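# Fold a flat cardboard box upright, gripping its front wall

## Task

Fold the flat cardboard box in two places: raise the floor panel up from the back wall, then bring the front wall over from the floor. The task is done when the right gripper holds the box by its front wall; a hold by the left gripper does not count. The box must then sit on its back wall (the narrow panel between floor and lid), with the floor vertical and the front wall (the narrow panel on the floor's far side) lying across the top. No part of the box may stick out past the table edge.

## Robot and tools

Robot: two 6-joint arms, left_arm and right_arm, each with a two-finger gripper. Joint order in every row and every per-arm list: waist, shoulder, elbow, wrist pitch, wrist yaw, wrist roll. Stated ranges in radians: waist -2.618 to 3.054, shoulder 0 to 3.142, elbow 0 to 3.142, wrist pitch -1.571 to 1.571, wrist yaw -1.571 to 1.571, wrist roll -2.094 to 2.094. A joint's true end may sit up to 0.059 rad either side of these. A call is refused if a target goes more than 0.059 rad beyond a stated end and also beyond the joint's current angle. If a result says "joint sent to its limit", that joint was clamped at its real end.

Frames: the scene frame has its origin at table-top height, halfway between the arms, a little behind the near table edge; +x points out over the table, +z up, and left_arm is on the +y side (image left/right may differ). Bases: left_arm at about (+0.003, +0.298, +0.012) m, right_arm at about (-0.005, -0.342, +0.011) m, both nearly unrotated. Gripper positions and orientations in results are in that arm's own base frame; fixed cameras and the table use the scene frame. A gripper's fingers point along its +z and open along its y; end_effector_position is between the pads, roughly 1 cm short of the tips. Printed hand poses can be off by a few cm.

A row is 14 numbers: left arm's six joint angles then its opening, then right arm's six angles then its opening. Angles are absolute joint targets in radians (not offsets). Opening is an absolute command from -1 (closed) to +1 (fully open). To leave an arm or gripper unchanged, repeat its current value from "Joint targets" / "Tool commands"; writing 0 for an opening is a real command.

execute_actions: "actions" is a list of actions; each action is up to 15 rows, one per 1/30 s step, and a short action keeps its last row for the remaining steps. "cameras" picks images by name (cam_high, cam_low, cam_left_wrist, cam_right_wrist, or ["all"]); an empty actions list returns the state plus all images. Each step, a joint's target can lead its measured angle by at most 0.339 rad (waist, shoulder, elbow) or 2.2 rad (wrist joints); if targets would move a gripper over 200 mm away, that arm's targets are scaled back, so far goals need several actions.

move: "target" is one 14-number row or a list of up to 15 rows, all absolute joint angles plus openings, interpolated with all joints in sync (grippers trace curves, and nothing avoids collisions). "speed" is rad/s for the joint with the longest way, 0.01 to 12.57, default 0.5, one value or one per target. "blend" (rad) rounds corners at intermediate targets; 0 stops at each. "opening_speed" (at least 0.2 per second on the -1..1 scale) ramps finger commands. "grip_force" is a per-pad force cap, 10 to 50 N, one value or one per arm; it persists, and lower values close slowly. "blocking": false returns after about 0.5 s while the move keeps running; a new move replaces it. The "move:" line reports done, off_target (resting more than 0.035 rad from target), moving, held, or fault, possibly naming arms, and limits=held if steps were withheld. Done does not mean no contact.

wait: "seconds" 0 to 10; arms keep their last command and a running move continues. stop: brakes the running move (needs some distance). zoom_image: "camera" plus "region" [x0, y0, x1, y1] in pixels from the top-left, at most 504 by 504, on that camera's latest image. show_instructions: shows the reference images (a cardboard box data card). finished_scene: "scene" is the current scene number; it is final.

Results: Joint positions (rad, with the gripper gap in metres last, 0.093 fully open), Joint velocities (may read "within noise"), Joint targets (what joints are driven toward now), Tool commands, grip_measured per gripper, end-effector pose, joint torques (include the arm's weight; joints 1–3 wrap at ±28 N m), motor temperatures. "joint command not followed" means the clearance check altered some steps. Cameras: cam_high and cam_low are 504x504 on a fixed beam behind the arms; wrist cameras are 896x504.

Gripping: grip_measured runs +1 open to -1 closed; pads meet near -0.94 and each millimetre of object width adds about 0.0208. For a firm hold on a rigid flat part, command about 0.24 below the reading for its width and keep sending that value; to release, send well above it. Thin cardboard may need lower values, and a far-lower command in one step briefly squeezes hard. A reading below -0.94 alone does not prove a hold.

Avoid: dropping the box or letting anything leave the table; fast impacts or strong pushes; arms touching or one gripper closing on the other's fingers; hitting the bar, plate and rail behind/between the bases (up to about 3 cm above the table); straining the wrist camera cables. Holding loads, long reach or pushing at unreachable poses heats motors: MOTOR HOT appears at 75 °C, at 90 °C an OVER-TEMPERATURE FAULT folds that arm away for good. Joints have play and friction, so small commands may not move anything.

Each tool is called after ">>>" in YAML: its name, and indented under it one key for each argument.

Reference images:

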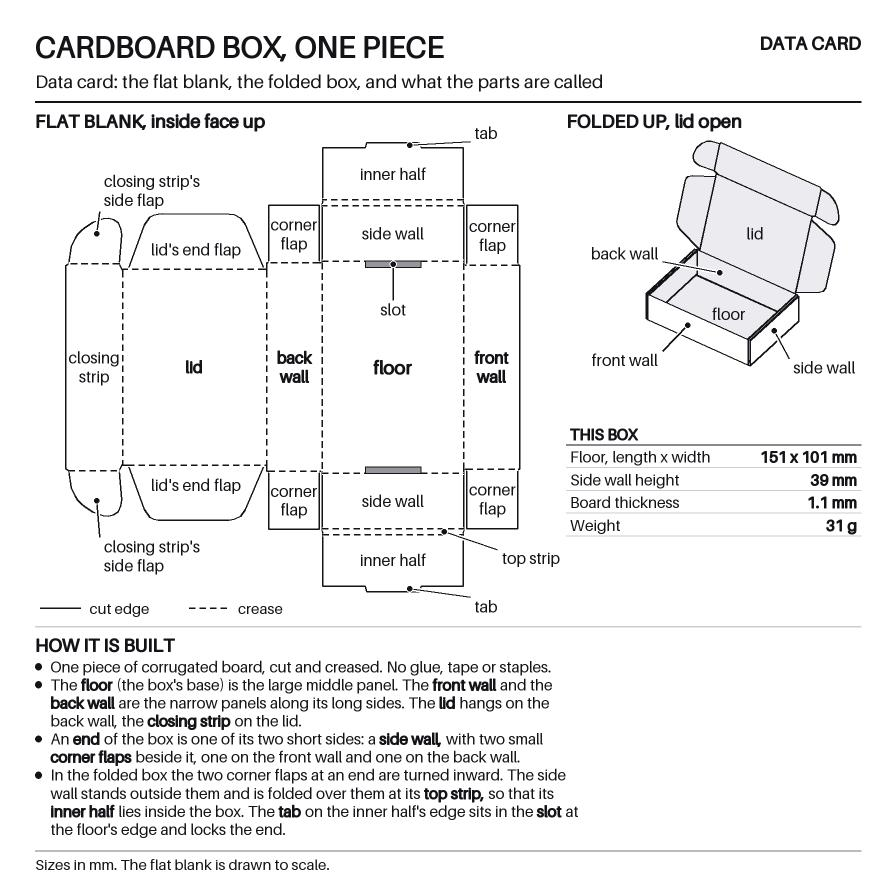

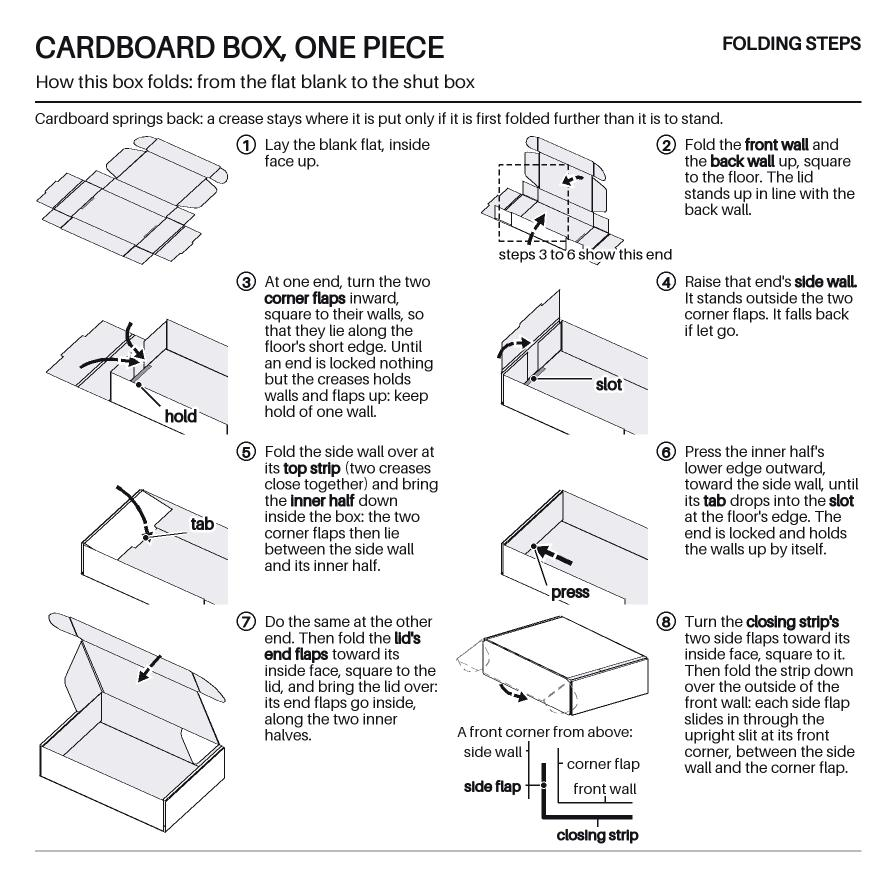

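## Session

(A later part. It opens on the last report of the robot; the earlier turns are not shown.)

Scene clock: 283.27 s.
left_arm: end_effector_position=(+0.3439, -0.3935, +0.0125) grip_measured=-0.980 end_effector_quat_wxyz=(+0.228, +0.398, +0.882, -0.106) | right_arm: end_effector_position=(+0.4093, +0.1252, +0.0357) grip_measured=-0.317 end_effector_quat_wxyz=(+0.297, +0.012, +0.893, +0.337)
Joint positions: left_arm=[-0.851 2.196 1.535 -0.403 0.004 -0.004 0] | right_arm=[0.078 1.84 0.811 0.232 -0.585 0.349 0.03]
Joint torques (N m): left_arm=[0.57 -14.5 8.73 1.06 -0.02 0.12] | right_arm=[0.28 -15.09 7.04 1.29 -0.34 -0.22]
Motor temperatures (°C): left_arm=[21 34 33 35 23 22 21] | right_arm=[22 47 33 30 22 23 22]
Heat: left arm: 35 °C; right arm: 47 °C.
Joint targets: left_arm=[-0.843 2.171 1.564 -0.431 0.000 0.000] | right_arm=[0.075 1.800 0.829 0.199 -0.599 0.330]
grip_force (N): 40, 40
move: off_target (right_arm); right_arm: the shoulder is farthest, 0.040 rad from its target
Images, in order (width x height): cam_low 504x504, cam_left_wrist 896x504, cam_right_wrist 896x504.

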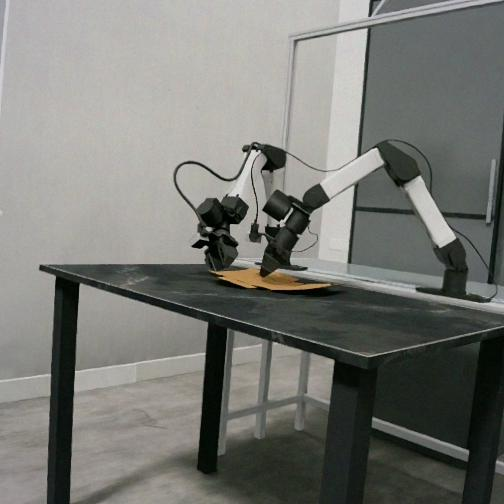

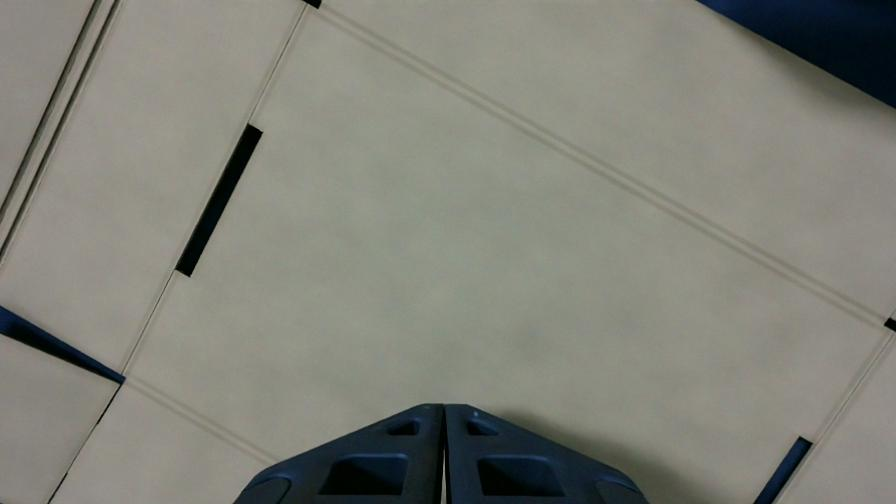

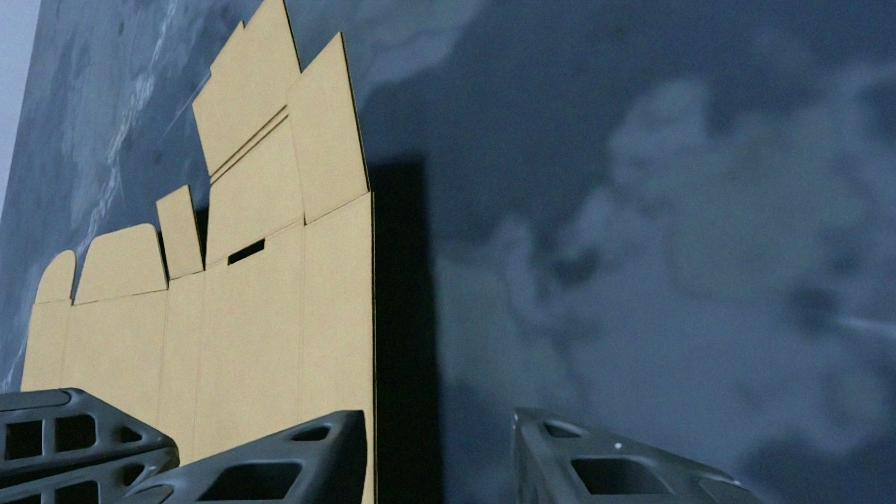

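>>> move:
  target:
    - [-0.843, 2.171, 1.564, -0.431, 0, 0, -1, 0.075, 1.80, 0.829, 0.199, -0.599, 0.33, 0.0]
    - [-0.843, 2.171, 1.564, -0.431, 0, 0, -1, 0.242, 1.84, 0.787, 0.29, -0.49, 0.455, 0.0]
  speed: 0.1
  cameras: ["cam_left_wrist", "cam_right_wrist", "cam_low"]

>>> zoom_image:
  camera: "cam_low"
  region: [200, 230, 320, 310]

Scene clock: 293.77 s.
left_arm: end_effector_position=(+0.3439, -0.3935, +0.0125) grip_measured=-0.980 end_effector_quat_wxyz=(+0.228, +0.398, +0.882, -0.106) | right_arm: end_effector_position=(+0.3967, +0.1731, +0.0345) grip_measured=-0.001 end_effector_quat_wxyz=(+0.278, +0.005, +0.897, +0.343)
Joint positions: left_arm=[-0.851 2.196 1.535 -0.403 0.004 -0.004 0] | right_arm=[0.221 1.837 0.806 0.256 -0.51 0.449 0.045]
Joint torques (N m): left_arm=[0.59 -14.39 8.73 1.05 -0.03 0.12] | right_arm=[2.56 -10.81 4.16 2.09 0.04 0.03]
Heat: left arm: 35 °C; right arm: 48 °C.
Joint targets: left_arm=[-0.843 2.171 1.564 -0.430 0.000 0.000] | right_arm=[0.242 1.840 0.788 0.291 -0.490 0.456]
grip_force (N): 40, 40
move: done
Images, in order (width x height): cam_low 504x504, cam_left_wrist 896x504, cam_right_wrist 896x504.

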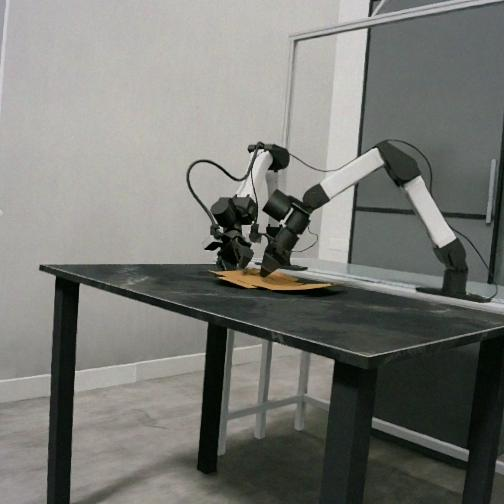

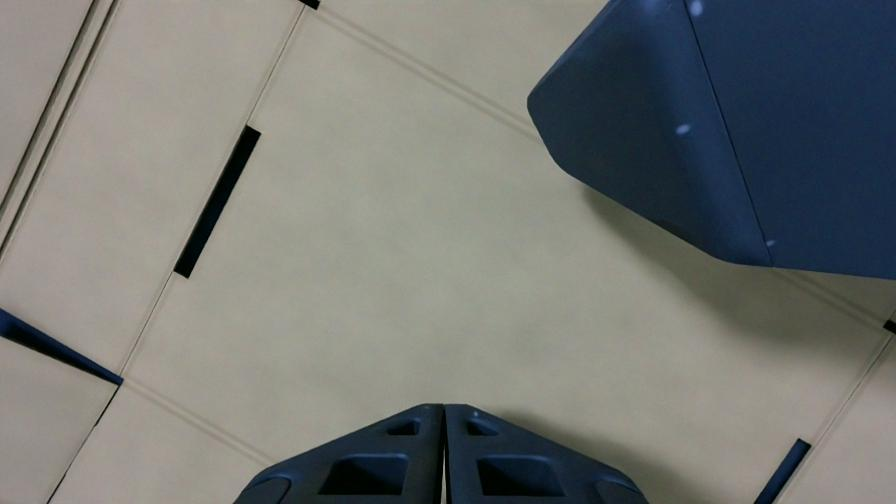

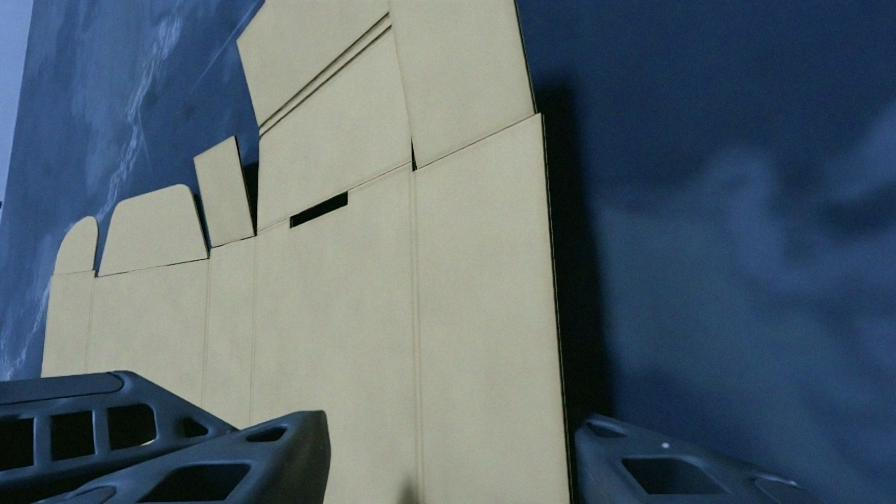

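Scaled by 4.200 from the camera's 504x504 image, which has a finer 720x720 frame.

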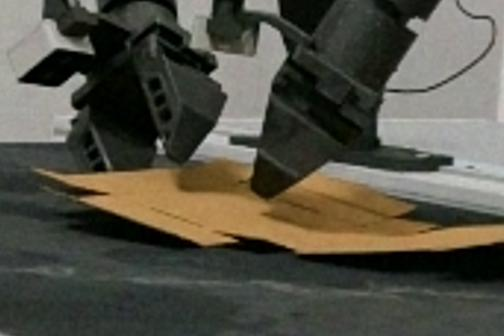

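>>> move:
  target: [-0.843, 2.171, 1.564, -0.431, 0, 0, -1, 0.290, 1.84, 0.778, 0.318, -0.456, 0.495, 0.0]
  speed: 0.08
  cameras: ["cam_left_wrist", "cam_right_wrist", "cam_low"]

>>> zoom_image:
  camera: "cam_right_wrist"
  region: [392, 252, 896, 504]

Scene clock: 297.13 s.
left_arm: end_effector_position=(+0.3437, -0.3932, +0.0123) grip_measured=-0.980 end_effector_quat_wxyz=(+0.227, +0.398, +0.882, -0.105) | right_arm: end_effector_position=(+0.3917, +0.1903, +0.0342) grip_measured=-0.001 end_effector_quat_wxyz=(+0.281, +0.000, +0.896, +0.343)
Joint positions: left_arm=[-0.851 2.196 1.535 -0.404 0.004 -0.004 0] | right_arm=[0.276 1.837 0.794 0.293 -0.471 0.484 0.045]
Joint torques (N m): left_arm=[0.55 -14.46 8.69 1.06 -0.03 0.11] | right_arm=[1.83 -10.7 4.27 2.04 0.03 0.03]
Heat: left arm: 36 °C; right arm: 48 °C.
Joint targets: left_arm=[-0.843 2.171 1.564 -0.432 0.000 0.000] | right_arm=[0.289 1.841 0.777 0.317 -0.455 0.495]
grip_force (N): 40, 40
move: done
Images, in order (width x height): cam_low 504x504, cam_left_wrist 896x504, cam_right_wrist 896x504.

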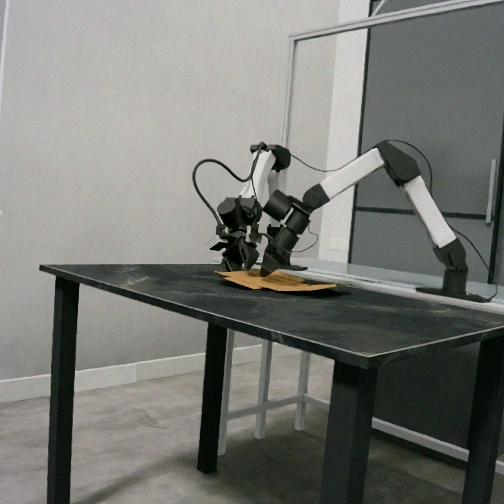

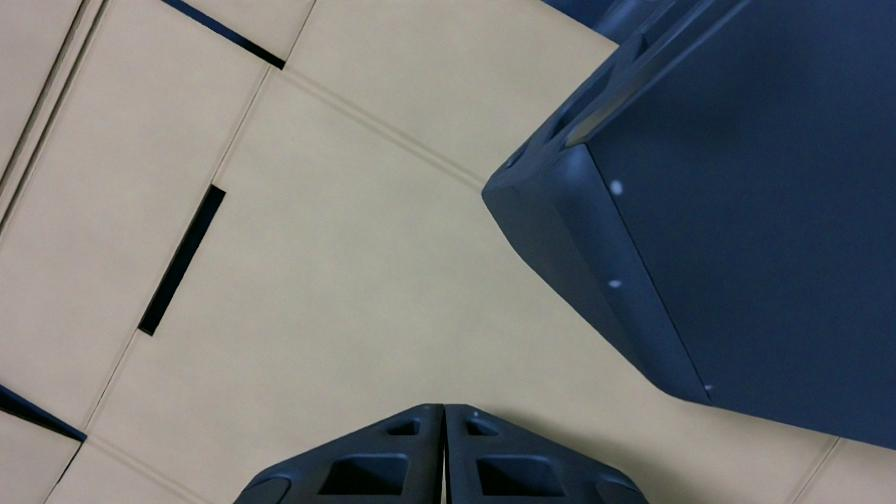

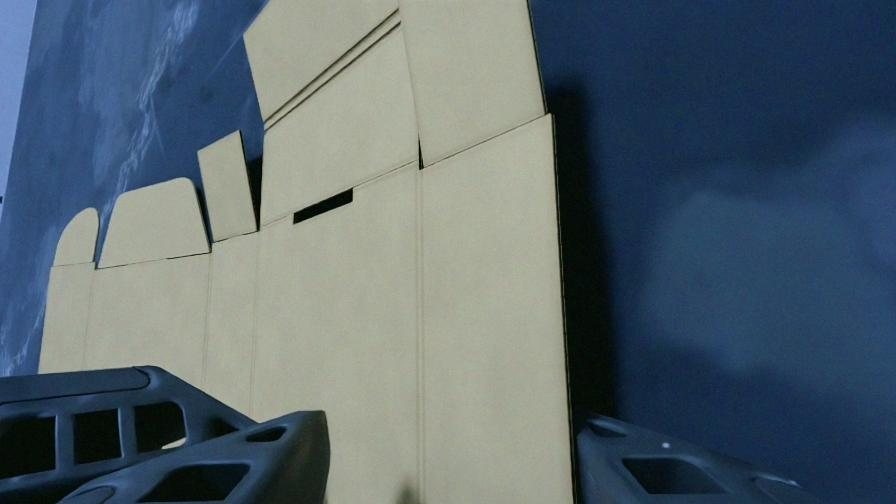

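Scaled by 1.000.

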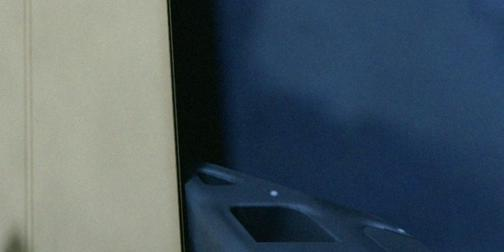

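>>> move:
  target:
    - [-0.843, 2.275, 1.478, -0.285, 0, 0, -1, 0.290, 1.84, 0.778, 0.318, -0.456, 0.495, 0.0]
    - [-0.843, 2.275, 1.478, -0.285, 0, 0, -1, 0.290, 1.84, 0.778, 0.318, -0.456, 0.495, -1.0]
  speed: 0.1
  cameras: ["cam_left_wrist", "cam_right_wrist", "cam_low"]

>>> zoom_image:
  camera: "cam_low"
  region: [200, 230, 320, 310]

Scene clock: 304.13 s.
left_arm: end_effector_position=(+0.3509, -0.4008, -0.0055) grip_measured=-0.980 end_effector_quat_wxyz=(+0.248, +0.398, +0.876, -0.112) | right_arm: end_effector_position=(+0.3938, +0.1839, +0.0299) grip_measured=-0.975 end_effector_quat_wxyz=(+0.287, +0.015, +0.901, +0.326)
Joint positions: left_arm=[-0.851 2.239 1.505 -0.284 0.001 0.002 0] | right_arm=[0.276 1.837 0.787 0.296 -0.427 0.495 0]
Joint torques (N m): left_arm=[0.54 -9.31 4.27 1.4 -0.02 0.11] | right_arm=[1.83 -10.71 4.94 2 -0.42 -0.11]
Heat: left arm: 36 °C; right arm: 48 °C.
Joint targets: left_arm=[-0.843 2.274 1.479 -0.284 -0.003 0.006] | right_arm=[0.289 1.840 0.778 0.319 -0.456 0.488]
grip_force (N): 40, 40
move: off_target (left_arm); left_arm: the shoulder is farthest, 0.036 rad from its target
Images, in order (width x height): cam_low 504x504, cam_left_wrist 896x504, cam_right_wrist 896x504.

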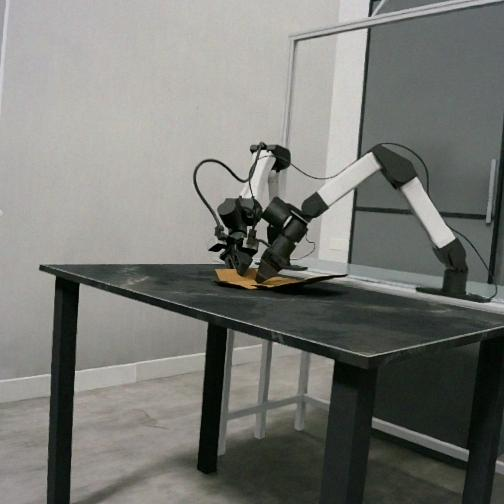

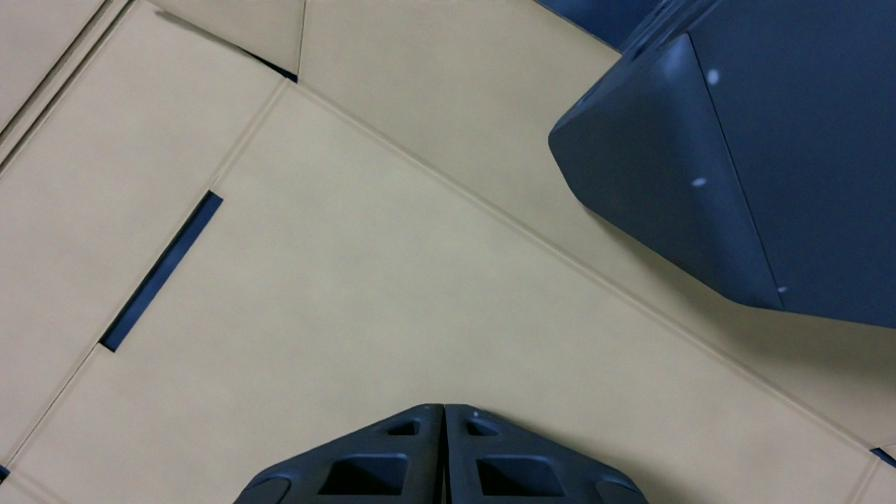

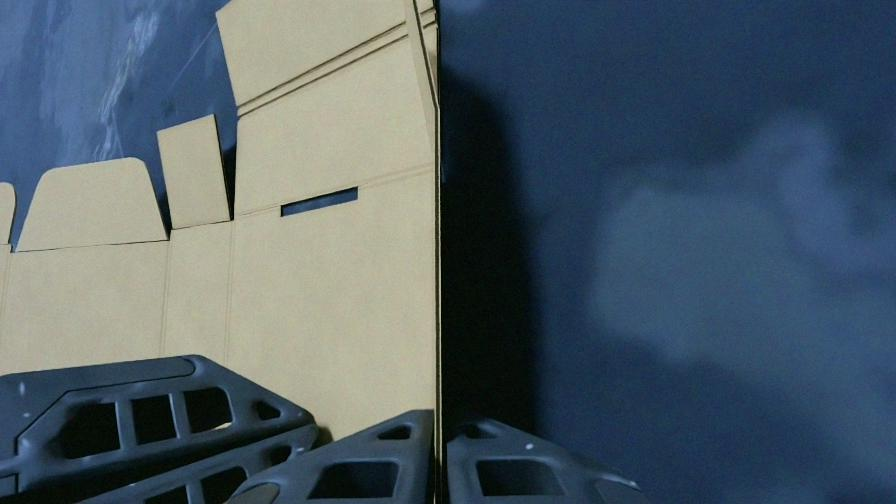

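Scaled by 4.200 from the camera's 504x504 image, which has a finer 720x720 frame.

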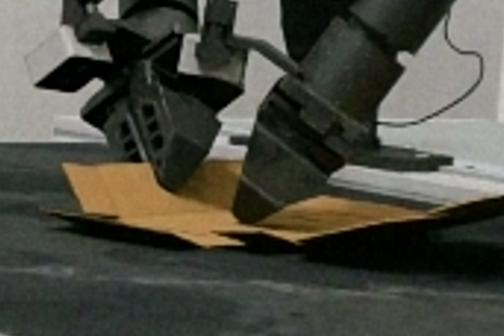

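>>> move:
  target:
    - [-0.843, 2.12, 1.60, -0.50, 0, 0, -1, 0.290, 1.84, 0.778, 0.318, -0.456, 0.495, -1.0]
    - [-0.3, 1.5, 1.6, -1.0, 0, 0, -1, 0.440, 1.70, 1.13, -0.310, 0.125, 0.130, -1.0]
  speed: [0.4, 0.4]
  cameras: ["cam_high", "cam_right_wrist", "cam_low"]

>>> zoom_image:
  camera: "cam_low"
  region: [200, 200, 360, 310]

Scene clock: 320.63 s.
left_arm: end_effector_position=(+0.3778, -0.1128, +0.2661) grip_measured=-0.980 end_effector_quat_wxyz=(+0.329, +0.134, +0.933, -0.049) | right_arm: end_effector_position=(+0.4117, +0.1721, +0.0875) grip_measured=-0.975 end_effector_quat_wxyz=(+0.325, -0.117, +0.937, +0.050)
Joint positions: left_arm=[-0.29 1.503 1.577 -0.965 0.001 -0.004 0] | right_arm=[0.432 1.737 1.106 -0.274 0.096 0.151 0]
Joint torques (N m): left_arm=[0.09 -6.93 8.55 1.25 -0.04 0.06] | right_arm=[1.36 -15.09 8.76 1.21 0.32 -0.15]
Heat: left arm: 36 °C; right arm: 48 °C.
Joint targets: left_arm=[-0.287 1.500 1.599 -1.001 -0.001 -0.006] | right_arm=[0.441 1.701 1.131 -0.310 0.115 0.137]
grip_force (N): 40, 40
move: off_target (right_arm); right_arm: the shoulder is farthest, 0.037 rad from its target
Images, in order (width x height): cam_high 504x504, cam_low 504x504, cam_right_wrist 896x504.

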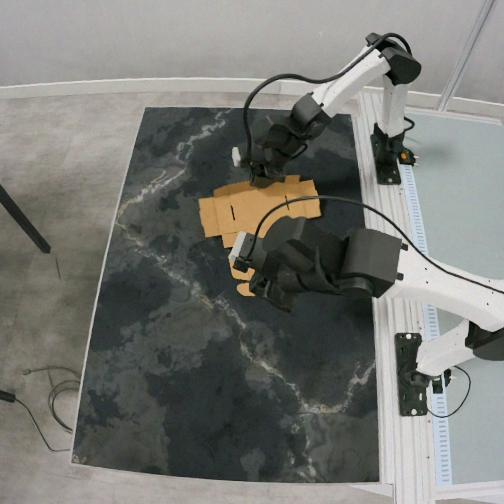

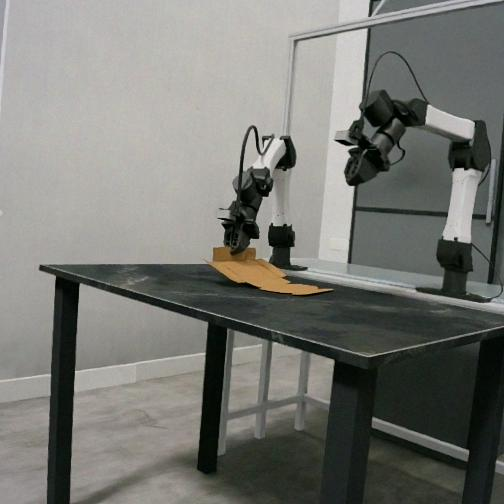

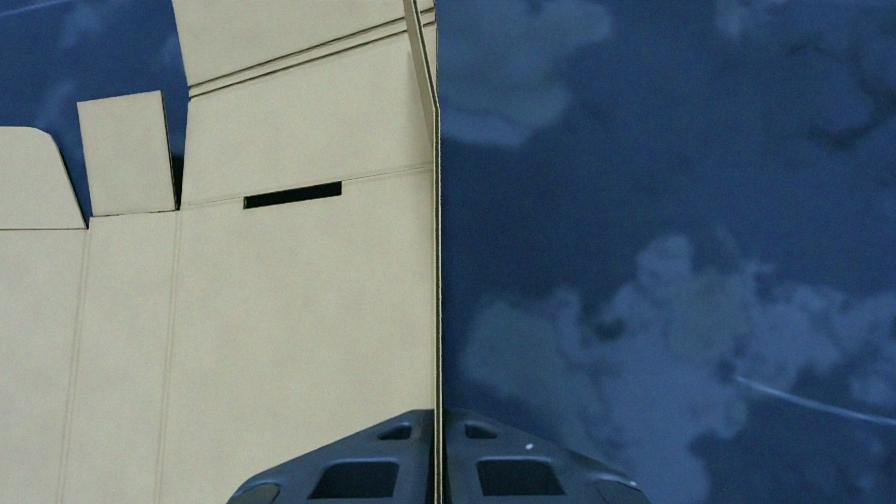

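Scaled by 3.150 from the camera's 504x504 image, which has a finer 720x720 frame.

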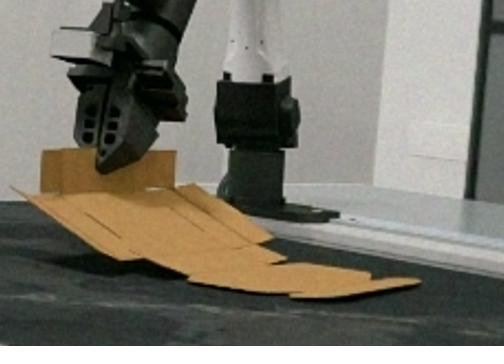

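>>> move:
  target:
    - [-0.3, 1.5, 1.6, -1.0, 0, 0, -1, 0.531, 1.79, 1.20, -0.300, 0.545, -0.205, -1.0]
    - [-0.3, 1.5, 1.6, -1.0, 0, 0, -1, 0.591, 1.895, 1.055, 0.165, 0.906, -0.695, -1.0]
  speed: 0.3
  blend: 0.1
  cameras: ["cam_high", "cam_right_wrist", "cam_low"]

>>> zoom_image:
  camera: "cam_low"
  region: [200, 200, 360, 310]

Scene clock: 325.83 s.
left_arm: end_effector_position=(+0.3778, -0.1128, +0.2661) grip_measured=-0.980 end_effector_quat_wxyz=(+0.329, +0.134, +0.933, -0.049) | right_arm: end_effector_position=(+0.4506, +0.1404, +0.1207) grip_measured=-0.975 end_effector_quat_wxyz=(+0.374, -0.333, +0.765, -0.405)
Joint positions: left_arm=[-0.29 1.503 1.577 -0.965 0.001 -0.004 0] | right_arm=[0.581 1.868 1.069 0.135 0.882 -0.692 0]
Joint torques (N m): left_arm=[-0.94 -6.84 8.55 1.26 -0.01 0.11] | right_arm=[1.46 -9.65 5.33 2.03 0.66 -0.09]
Heat: left arm: 36 °C; right arm: 48 °C.
Joint targets: left_arm=[-0.300 1.500 1.600 -1.000 0.000 0.000] | right_arm=[0.591 1.895 1.054 0.164 0.906 -0.705]
grip_force (N): 40, 40
move: done
Images, in order (width x height): cam_high 504x504, cam_low 504x504, cam_right_wrist 896x504.

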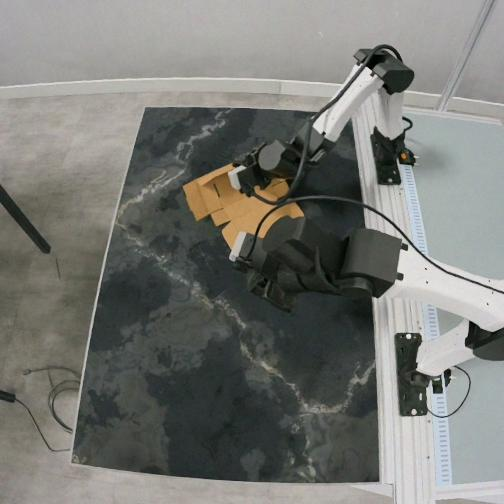

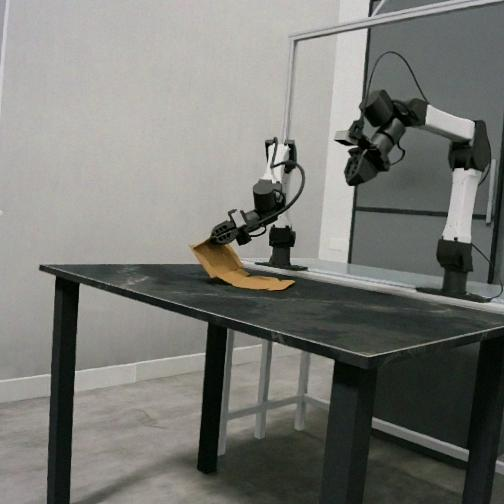

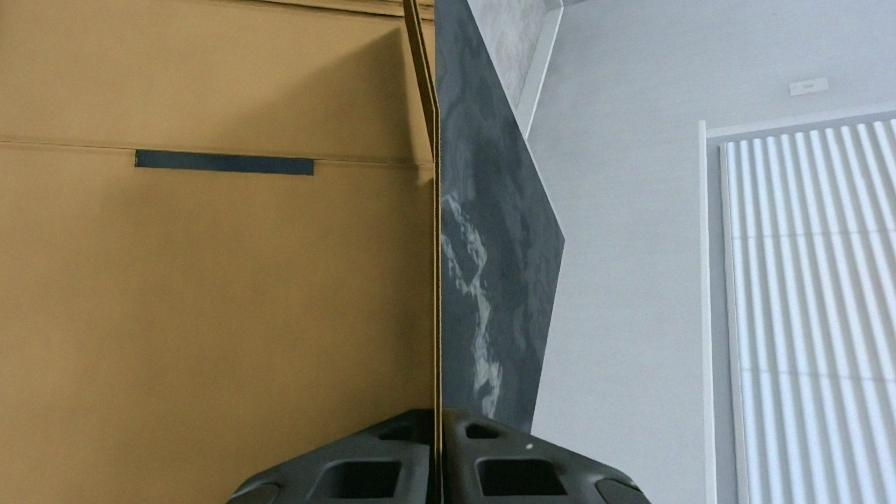

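Scaled by 3.150 from the camera's 504x504 image, which has a finer 720x720 frame.

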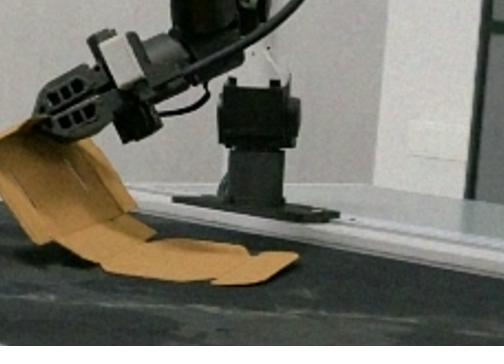

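>>> move:
  target:
    - [-0.3, 1.5, 1.6, -1.0, 0, 0, -1, 0.585, 2.05, 0.928, 0.810, 1.0, -1.206, -1.0]
    - [-0.3, 1.5, 1.6, -1.0, 0, 0, -1, 0.585, 2.24, 0.905, 1.316, 0.998, -1.586, -1.0]
  speed: 0.3
  blend: 0.1
  cameras: ["cam_high", "cam_right_wrist", "cam_low"]

>>> zoom_image:
  camera: "cam_low"
  region: [180, 200, 340, 310]

Scene clock: 332.30 s.
left_arm: end_effector_position=(+0.3778, -0.1128, +0.2661) grip_measured=-0.980 end_effector_quat_wxyz=(+0.329, +0.134, +0.933, -0.049) | right_arm: end_effector_position=(+0.4695, +0.1402, +0.1029) grip_measured=-0.975 end_effector_quat_wxyz=(+0.380, -0.398, +0.591, -0.590)
Joint positions: left_arm=[-0.29 1.503 1.577 -0.965 0.001 -0.004 0] | right_arm=[0.581 2.207 0.918 1.261 0.988 -1.57 0]
Joint torques (N m): left_arm=[-0.9 -6.91 8.65 1.27 0.01 0.11] | right_arm=[0.92 -10.39 3.54 2.53 0.2 -0.08]
Heat: left arm: 35 °C; right arm: 48 °C.
Joint targets: left_arm=[-0.300 1.500 1.600 -1.000 0.000 0.000] | right_arm=[0.585 2.239 0.905 1.316 0.999 -1.585]
grip_force (N): 40, 40
move: off_target (right_arm); right_arm: the wrist pitch is farthest, 0.055 rad from its target
Images, in order (width x height): cam_high 504x504, cam_low 504x504, cam_right_wrist 896x504.

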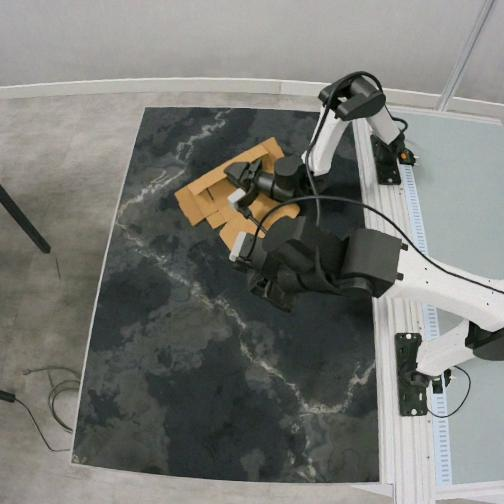

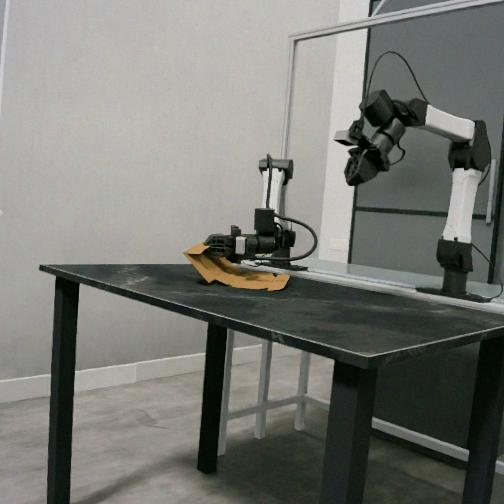

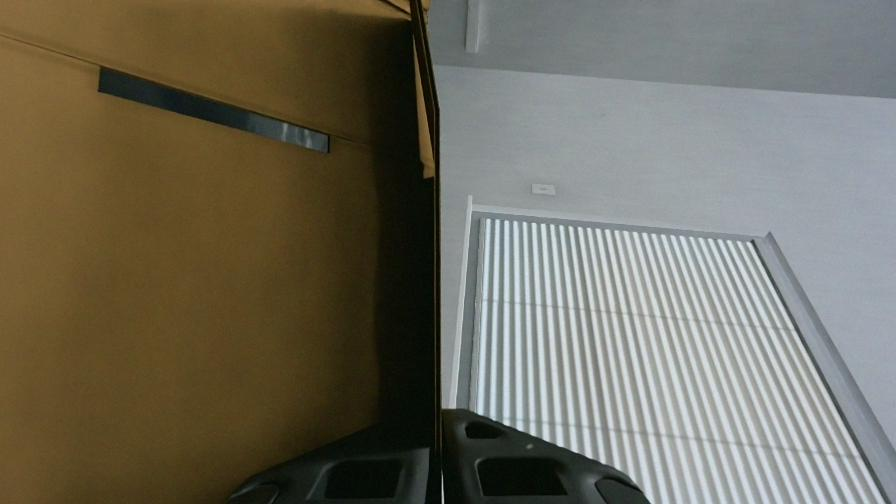

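Scaled by 3.150 from the camera's 504x504 image, which has a finer 720x720 frame.

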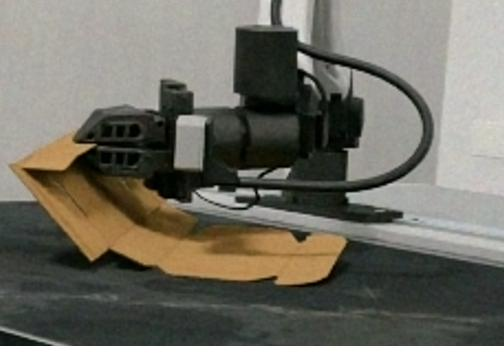

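>>> move:
  target:
    - [-0.66, 2.02, 1.48, -0.48, 0, -1.571, -1, 0.585, 2.24, 0.905, 1.316, 0.998, -1.586, -1.0]
    - [-0.66, 2.165, 1.33, -0.245, 0, -1.571, -1, 0.585, 2.24, 0.905, 1.316, 0.998, -1.586, -1.0]
  speed: [0.6, 0.15]
  cameras: ["cam_high", "cam_left_wrist", "cam_low"]

>>> zoom_image:
  camera: "cam_low"
  region: [180, 200, 340, 310]

Scene clock: 352.17 s.
left_arm: end_effector_position=(+0.3867, -0.3087, -0.0071) grip_measured=-0.981 end_effector_quat_wxyz=(+0.106, -0.413, +0.876, -0.226) | right_arm: end_effector_position=(+0.4688, +0.1385, +0.1039) grip_measured=-0.975 end_effector_quat_wxyz=(+0.378, -0.393, +0.593, -0.593)
Joint positions: left_arm=[-0.67 2.138 1.351 -0.278 0.01 -1.555 0] | right_arm=[0.581 2.207 0.918 1.267 0.998 -1.571 0]
Joint torques (N m): left_arm=[-0.44 -8.96 4.48 1.6 -0.06 -0.06] | right_arm=[0.92 -10.28 3.55 2.41 0.18 -0.09]
Heat: left arm: 35 °C; right arm: 46 °C.
Joint targets: left_arm=[-0.673 2.166 1.330 -0.244 0.009 -1.571] | right_arm=[0.585 2.240 0.905 1.316 1.007 -1.586]
grip_force (N): 40, 40
move: off_target (right_arm); right_arm: the wrist pitch is farthest, 0.049 rad from its target
Images, in order (width x height): cam_high 504x504, cam_low 504x504, cam_left_wrist 896x504.

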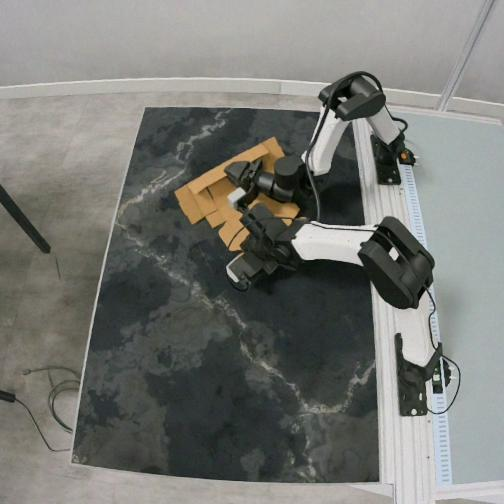

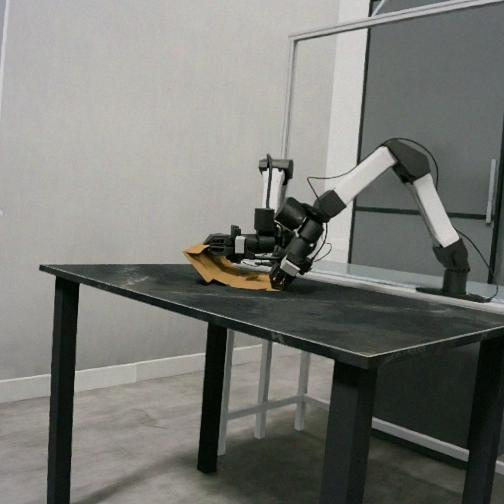

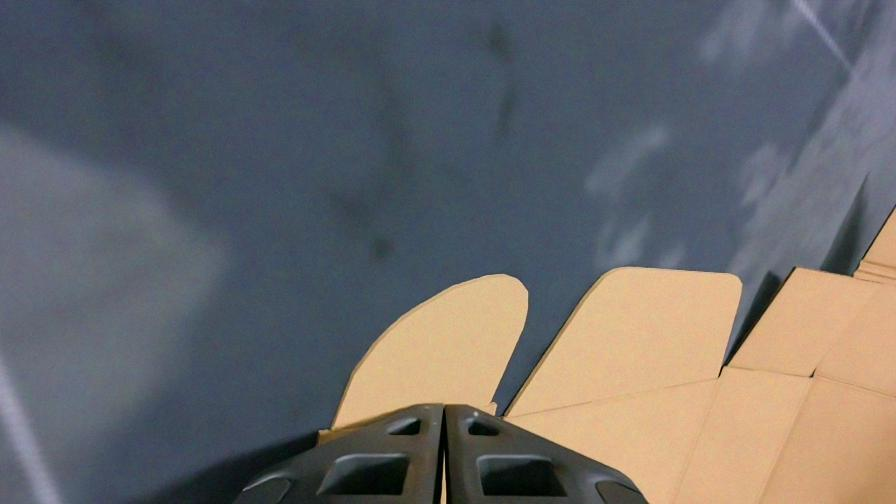

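Scaled by 3.150 from the camera's 504x504 image, which has a finer 720x720 frame.

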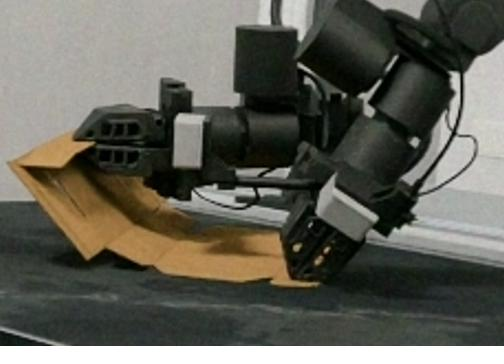

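>>> move:
  target:
    - [-0.65, 2.0, 1.50, -0.50, 0, -1.571, -1, 0.585, 2.24, 0.905, 1.316, 0.998, -1.586, -1.0]
    - [-0.445, 2.13, 1.56, -0.53, 0.56, -0.785, -1, 0.585, 2.24, 0.905, 1.316, 0.998, -1.586, -1.0]
    - [-0.445, 2.28, 1.45, -0.305, 0.56, -0.785, -1, 0.585, 2.24, 0.905, 1.316, 0.998, -1.586, -1.0]
  speed: [0.3, 0.5, 0.15]
  cameras: ["cam_high", "cam_left_wrist", "cam_low"]

>>> zoom_image:
  camera: "cam_low"
  region: [180, 200, 340, 310]

Scene clock: 387.20 s.
left_arm: end_effector_position=(+0.4113, -0.2881, -0.0095) grip_measured=-0.981 end_effector_quat_wxyz=(+0.017, -0.114, +0.935, -0.336) | right_arm: end_effector_position=(+0.4688, +0.1385, +0.1042) grip_measured=-0.975 end_effector_quat_wxyz=(+0.378, -0.393, +0.592, -0.593)
Joint positions: left_arm=[-0.436 2.253 1.469 -0.35 0.547 -0.802 0] | right_arm=[0.581 2.207 0.918 1.269 0.998 -1.574 0]
Joint torques (N m): left_arm=[0.14 -9.76 4.52 1.59 0.31 0.3] | right_arm=[0.94 -10.26 3.55 2.38 0.08 -0.06]
Motor temperatures (°C): left_arm=[21 36 33 34 23 22 21] | right_arm=[21 45 31 37 22 22 22]
Heat: left arm: 36 °C; right arm: 45 °C.
Joint targets: left_arm=[-0.433 2.280 1.450 -0.306 0.551 -0.785] | right_arm=[0.585 2.240 0.905 1.315 0.998 -1.587]
grip_force (N): 40, 40
move: off_target (left_arm, right_arm); left_arm: the wrist pitch is farthest, 0.045 rad from its target; right_arm: the wrist pitch is farthest, 0.047 rad from its target
Images, in order (width x height): cam_high 504x504, cam_low 504x504, cam_left_wrist 896x504.

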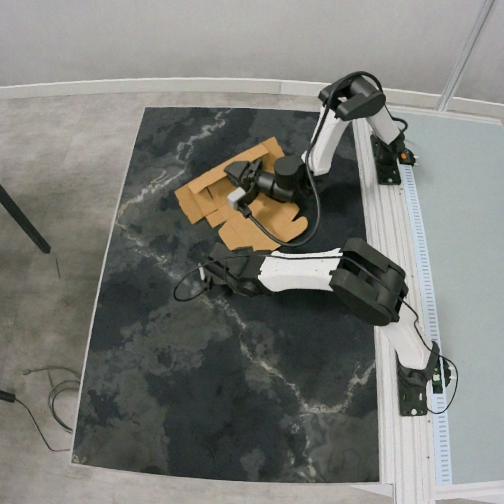

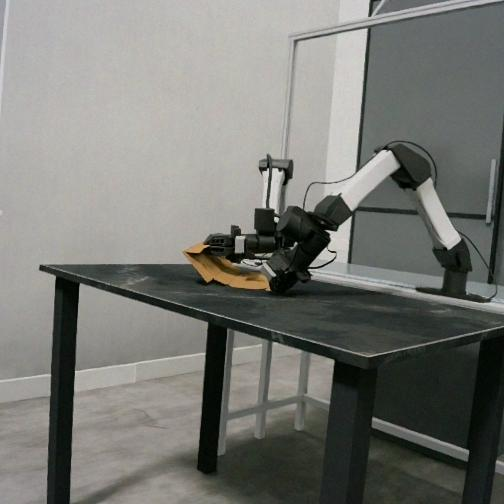

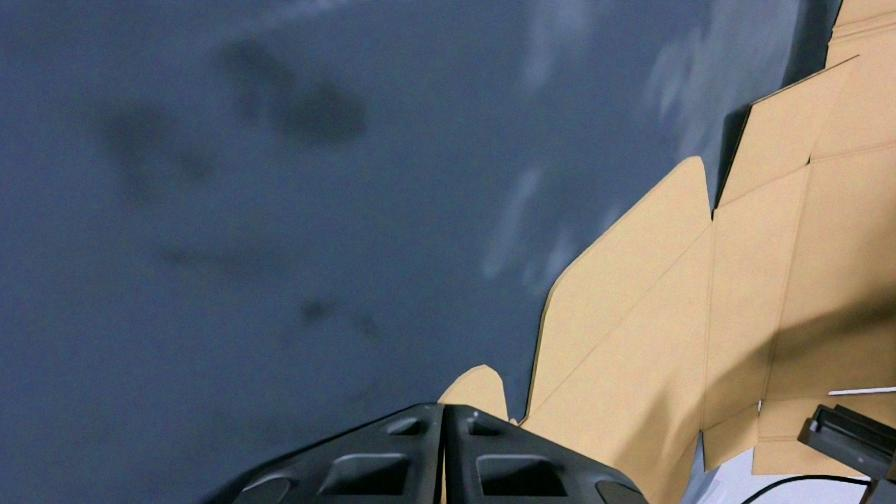

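Scaled by 3.150 from the camera's 504x504 image, which has a finer 720x720 frame.

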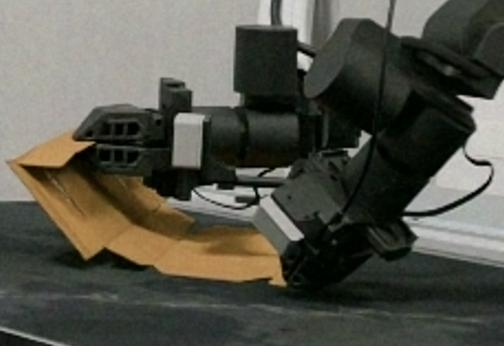

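>>> move:
  target: [-0.445, 2.28, 1.45, -0.305, 0.56, -0.785, -1, 0.752, 2.271, 0.990, 1.315, 1.168, -1.586, -1.0]
  speed: 0.1
  cameras: ["cam_high", "cam_left_wrist", "cam_low", "cam_right_wrist"]

>>> zoom_image:
  camera: "cam_low"
  region: [180, 200, 340, 310]

Scene clock: 395.07 s.
left_arm: end_effector_position=(+0.4150, -0.2889, -0.0091) grip_measured=-0.981 end_effector_quat_wxyz=(+0.024, -0.112, +0.934, -0.340) | right_arm: end_effector_position=(+0.4403, +0.1906, +0.1121) grip_measured=-0.975 end_effector_quat_wxyz=(+0.389, -0.374, +0.595, -0.595)
Joint positions: left_arm=[-0.434 2.256 1.469 -0.33 0.547 -0.802 0] | right_arm=[0.738 2.228 0.972 1.284 1.169 -1.579 0]
Joint torques (N m): left_arm=[-1.05 -10.07 4.48 1.42 0.34 0.3] | right_arm=[1.96 -9.62 6.09 2.09 0.05 -0.01]
Heat: left arm: 36 °C; right arm: 45 °C.
Joint targets: left_arm=[-0.445 2.280 1.450 -0.304 0.560 -0.785] | right_arm=[0.752 2.271 0.991 1.316 1.168 -1.585]
grip_force (N): 40, 40
move: off_target (right_arm); right_arm: the shoulder is farthest, 0.043 rad from its target

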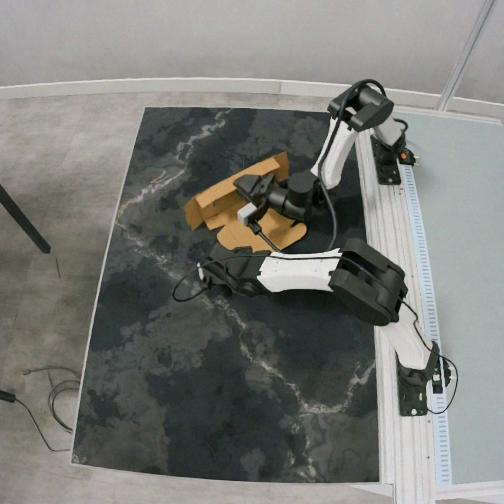

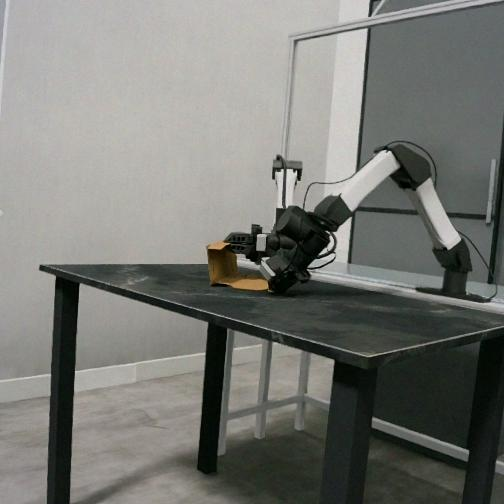

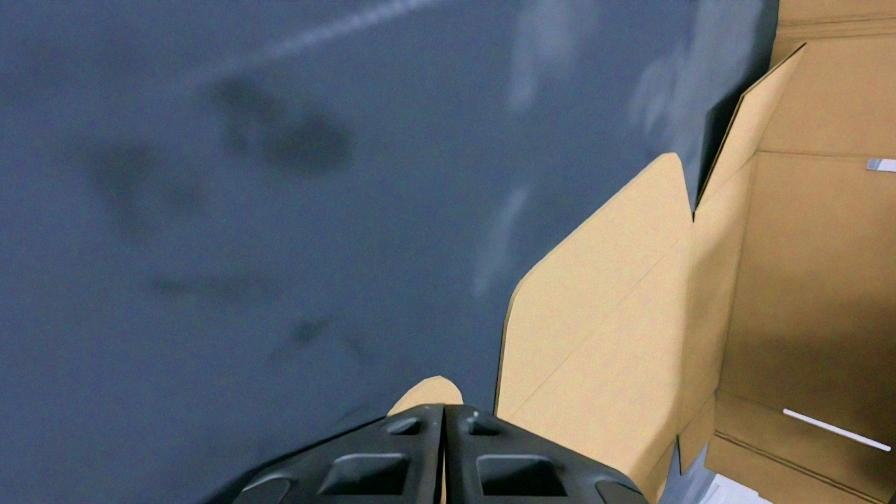

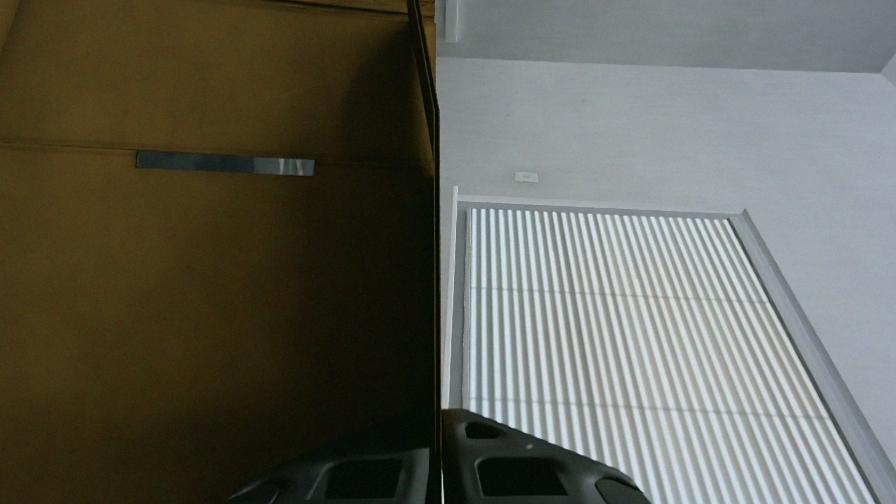

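Scaled by 3.150 from the camera's 504x504 image, which has a finer 720x720 frame.

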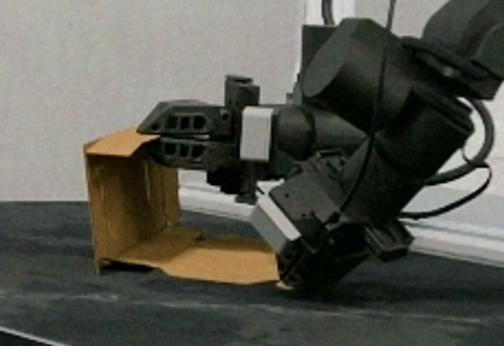

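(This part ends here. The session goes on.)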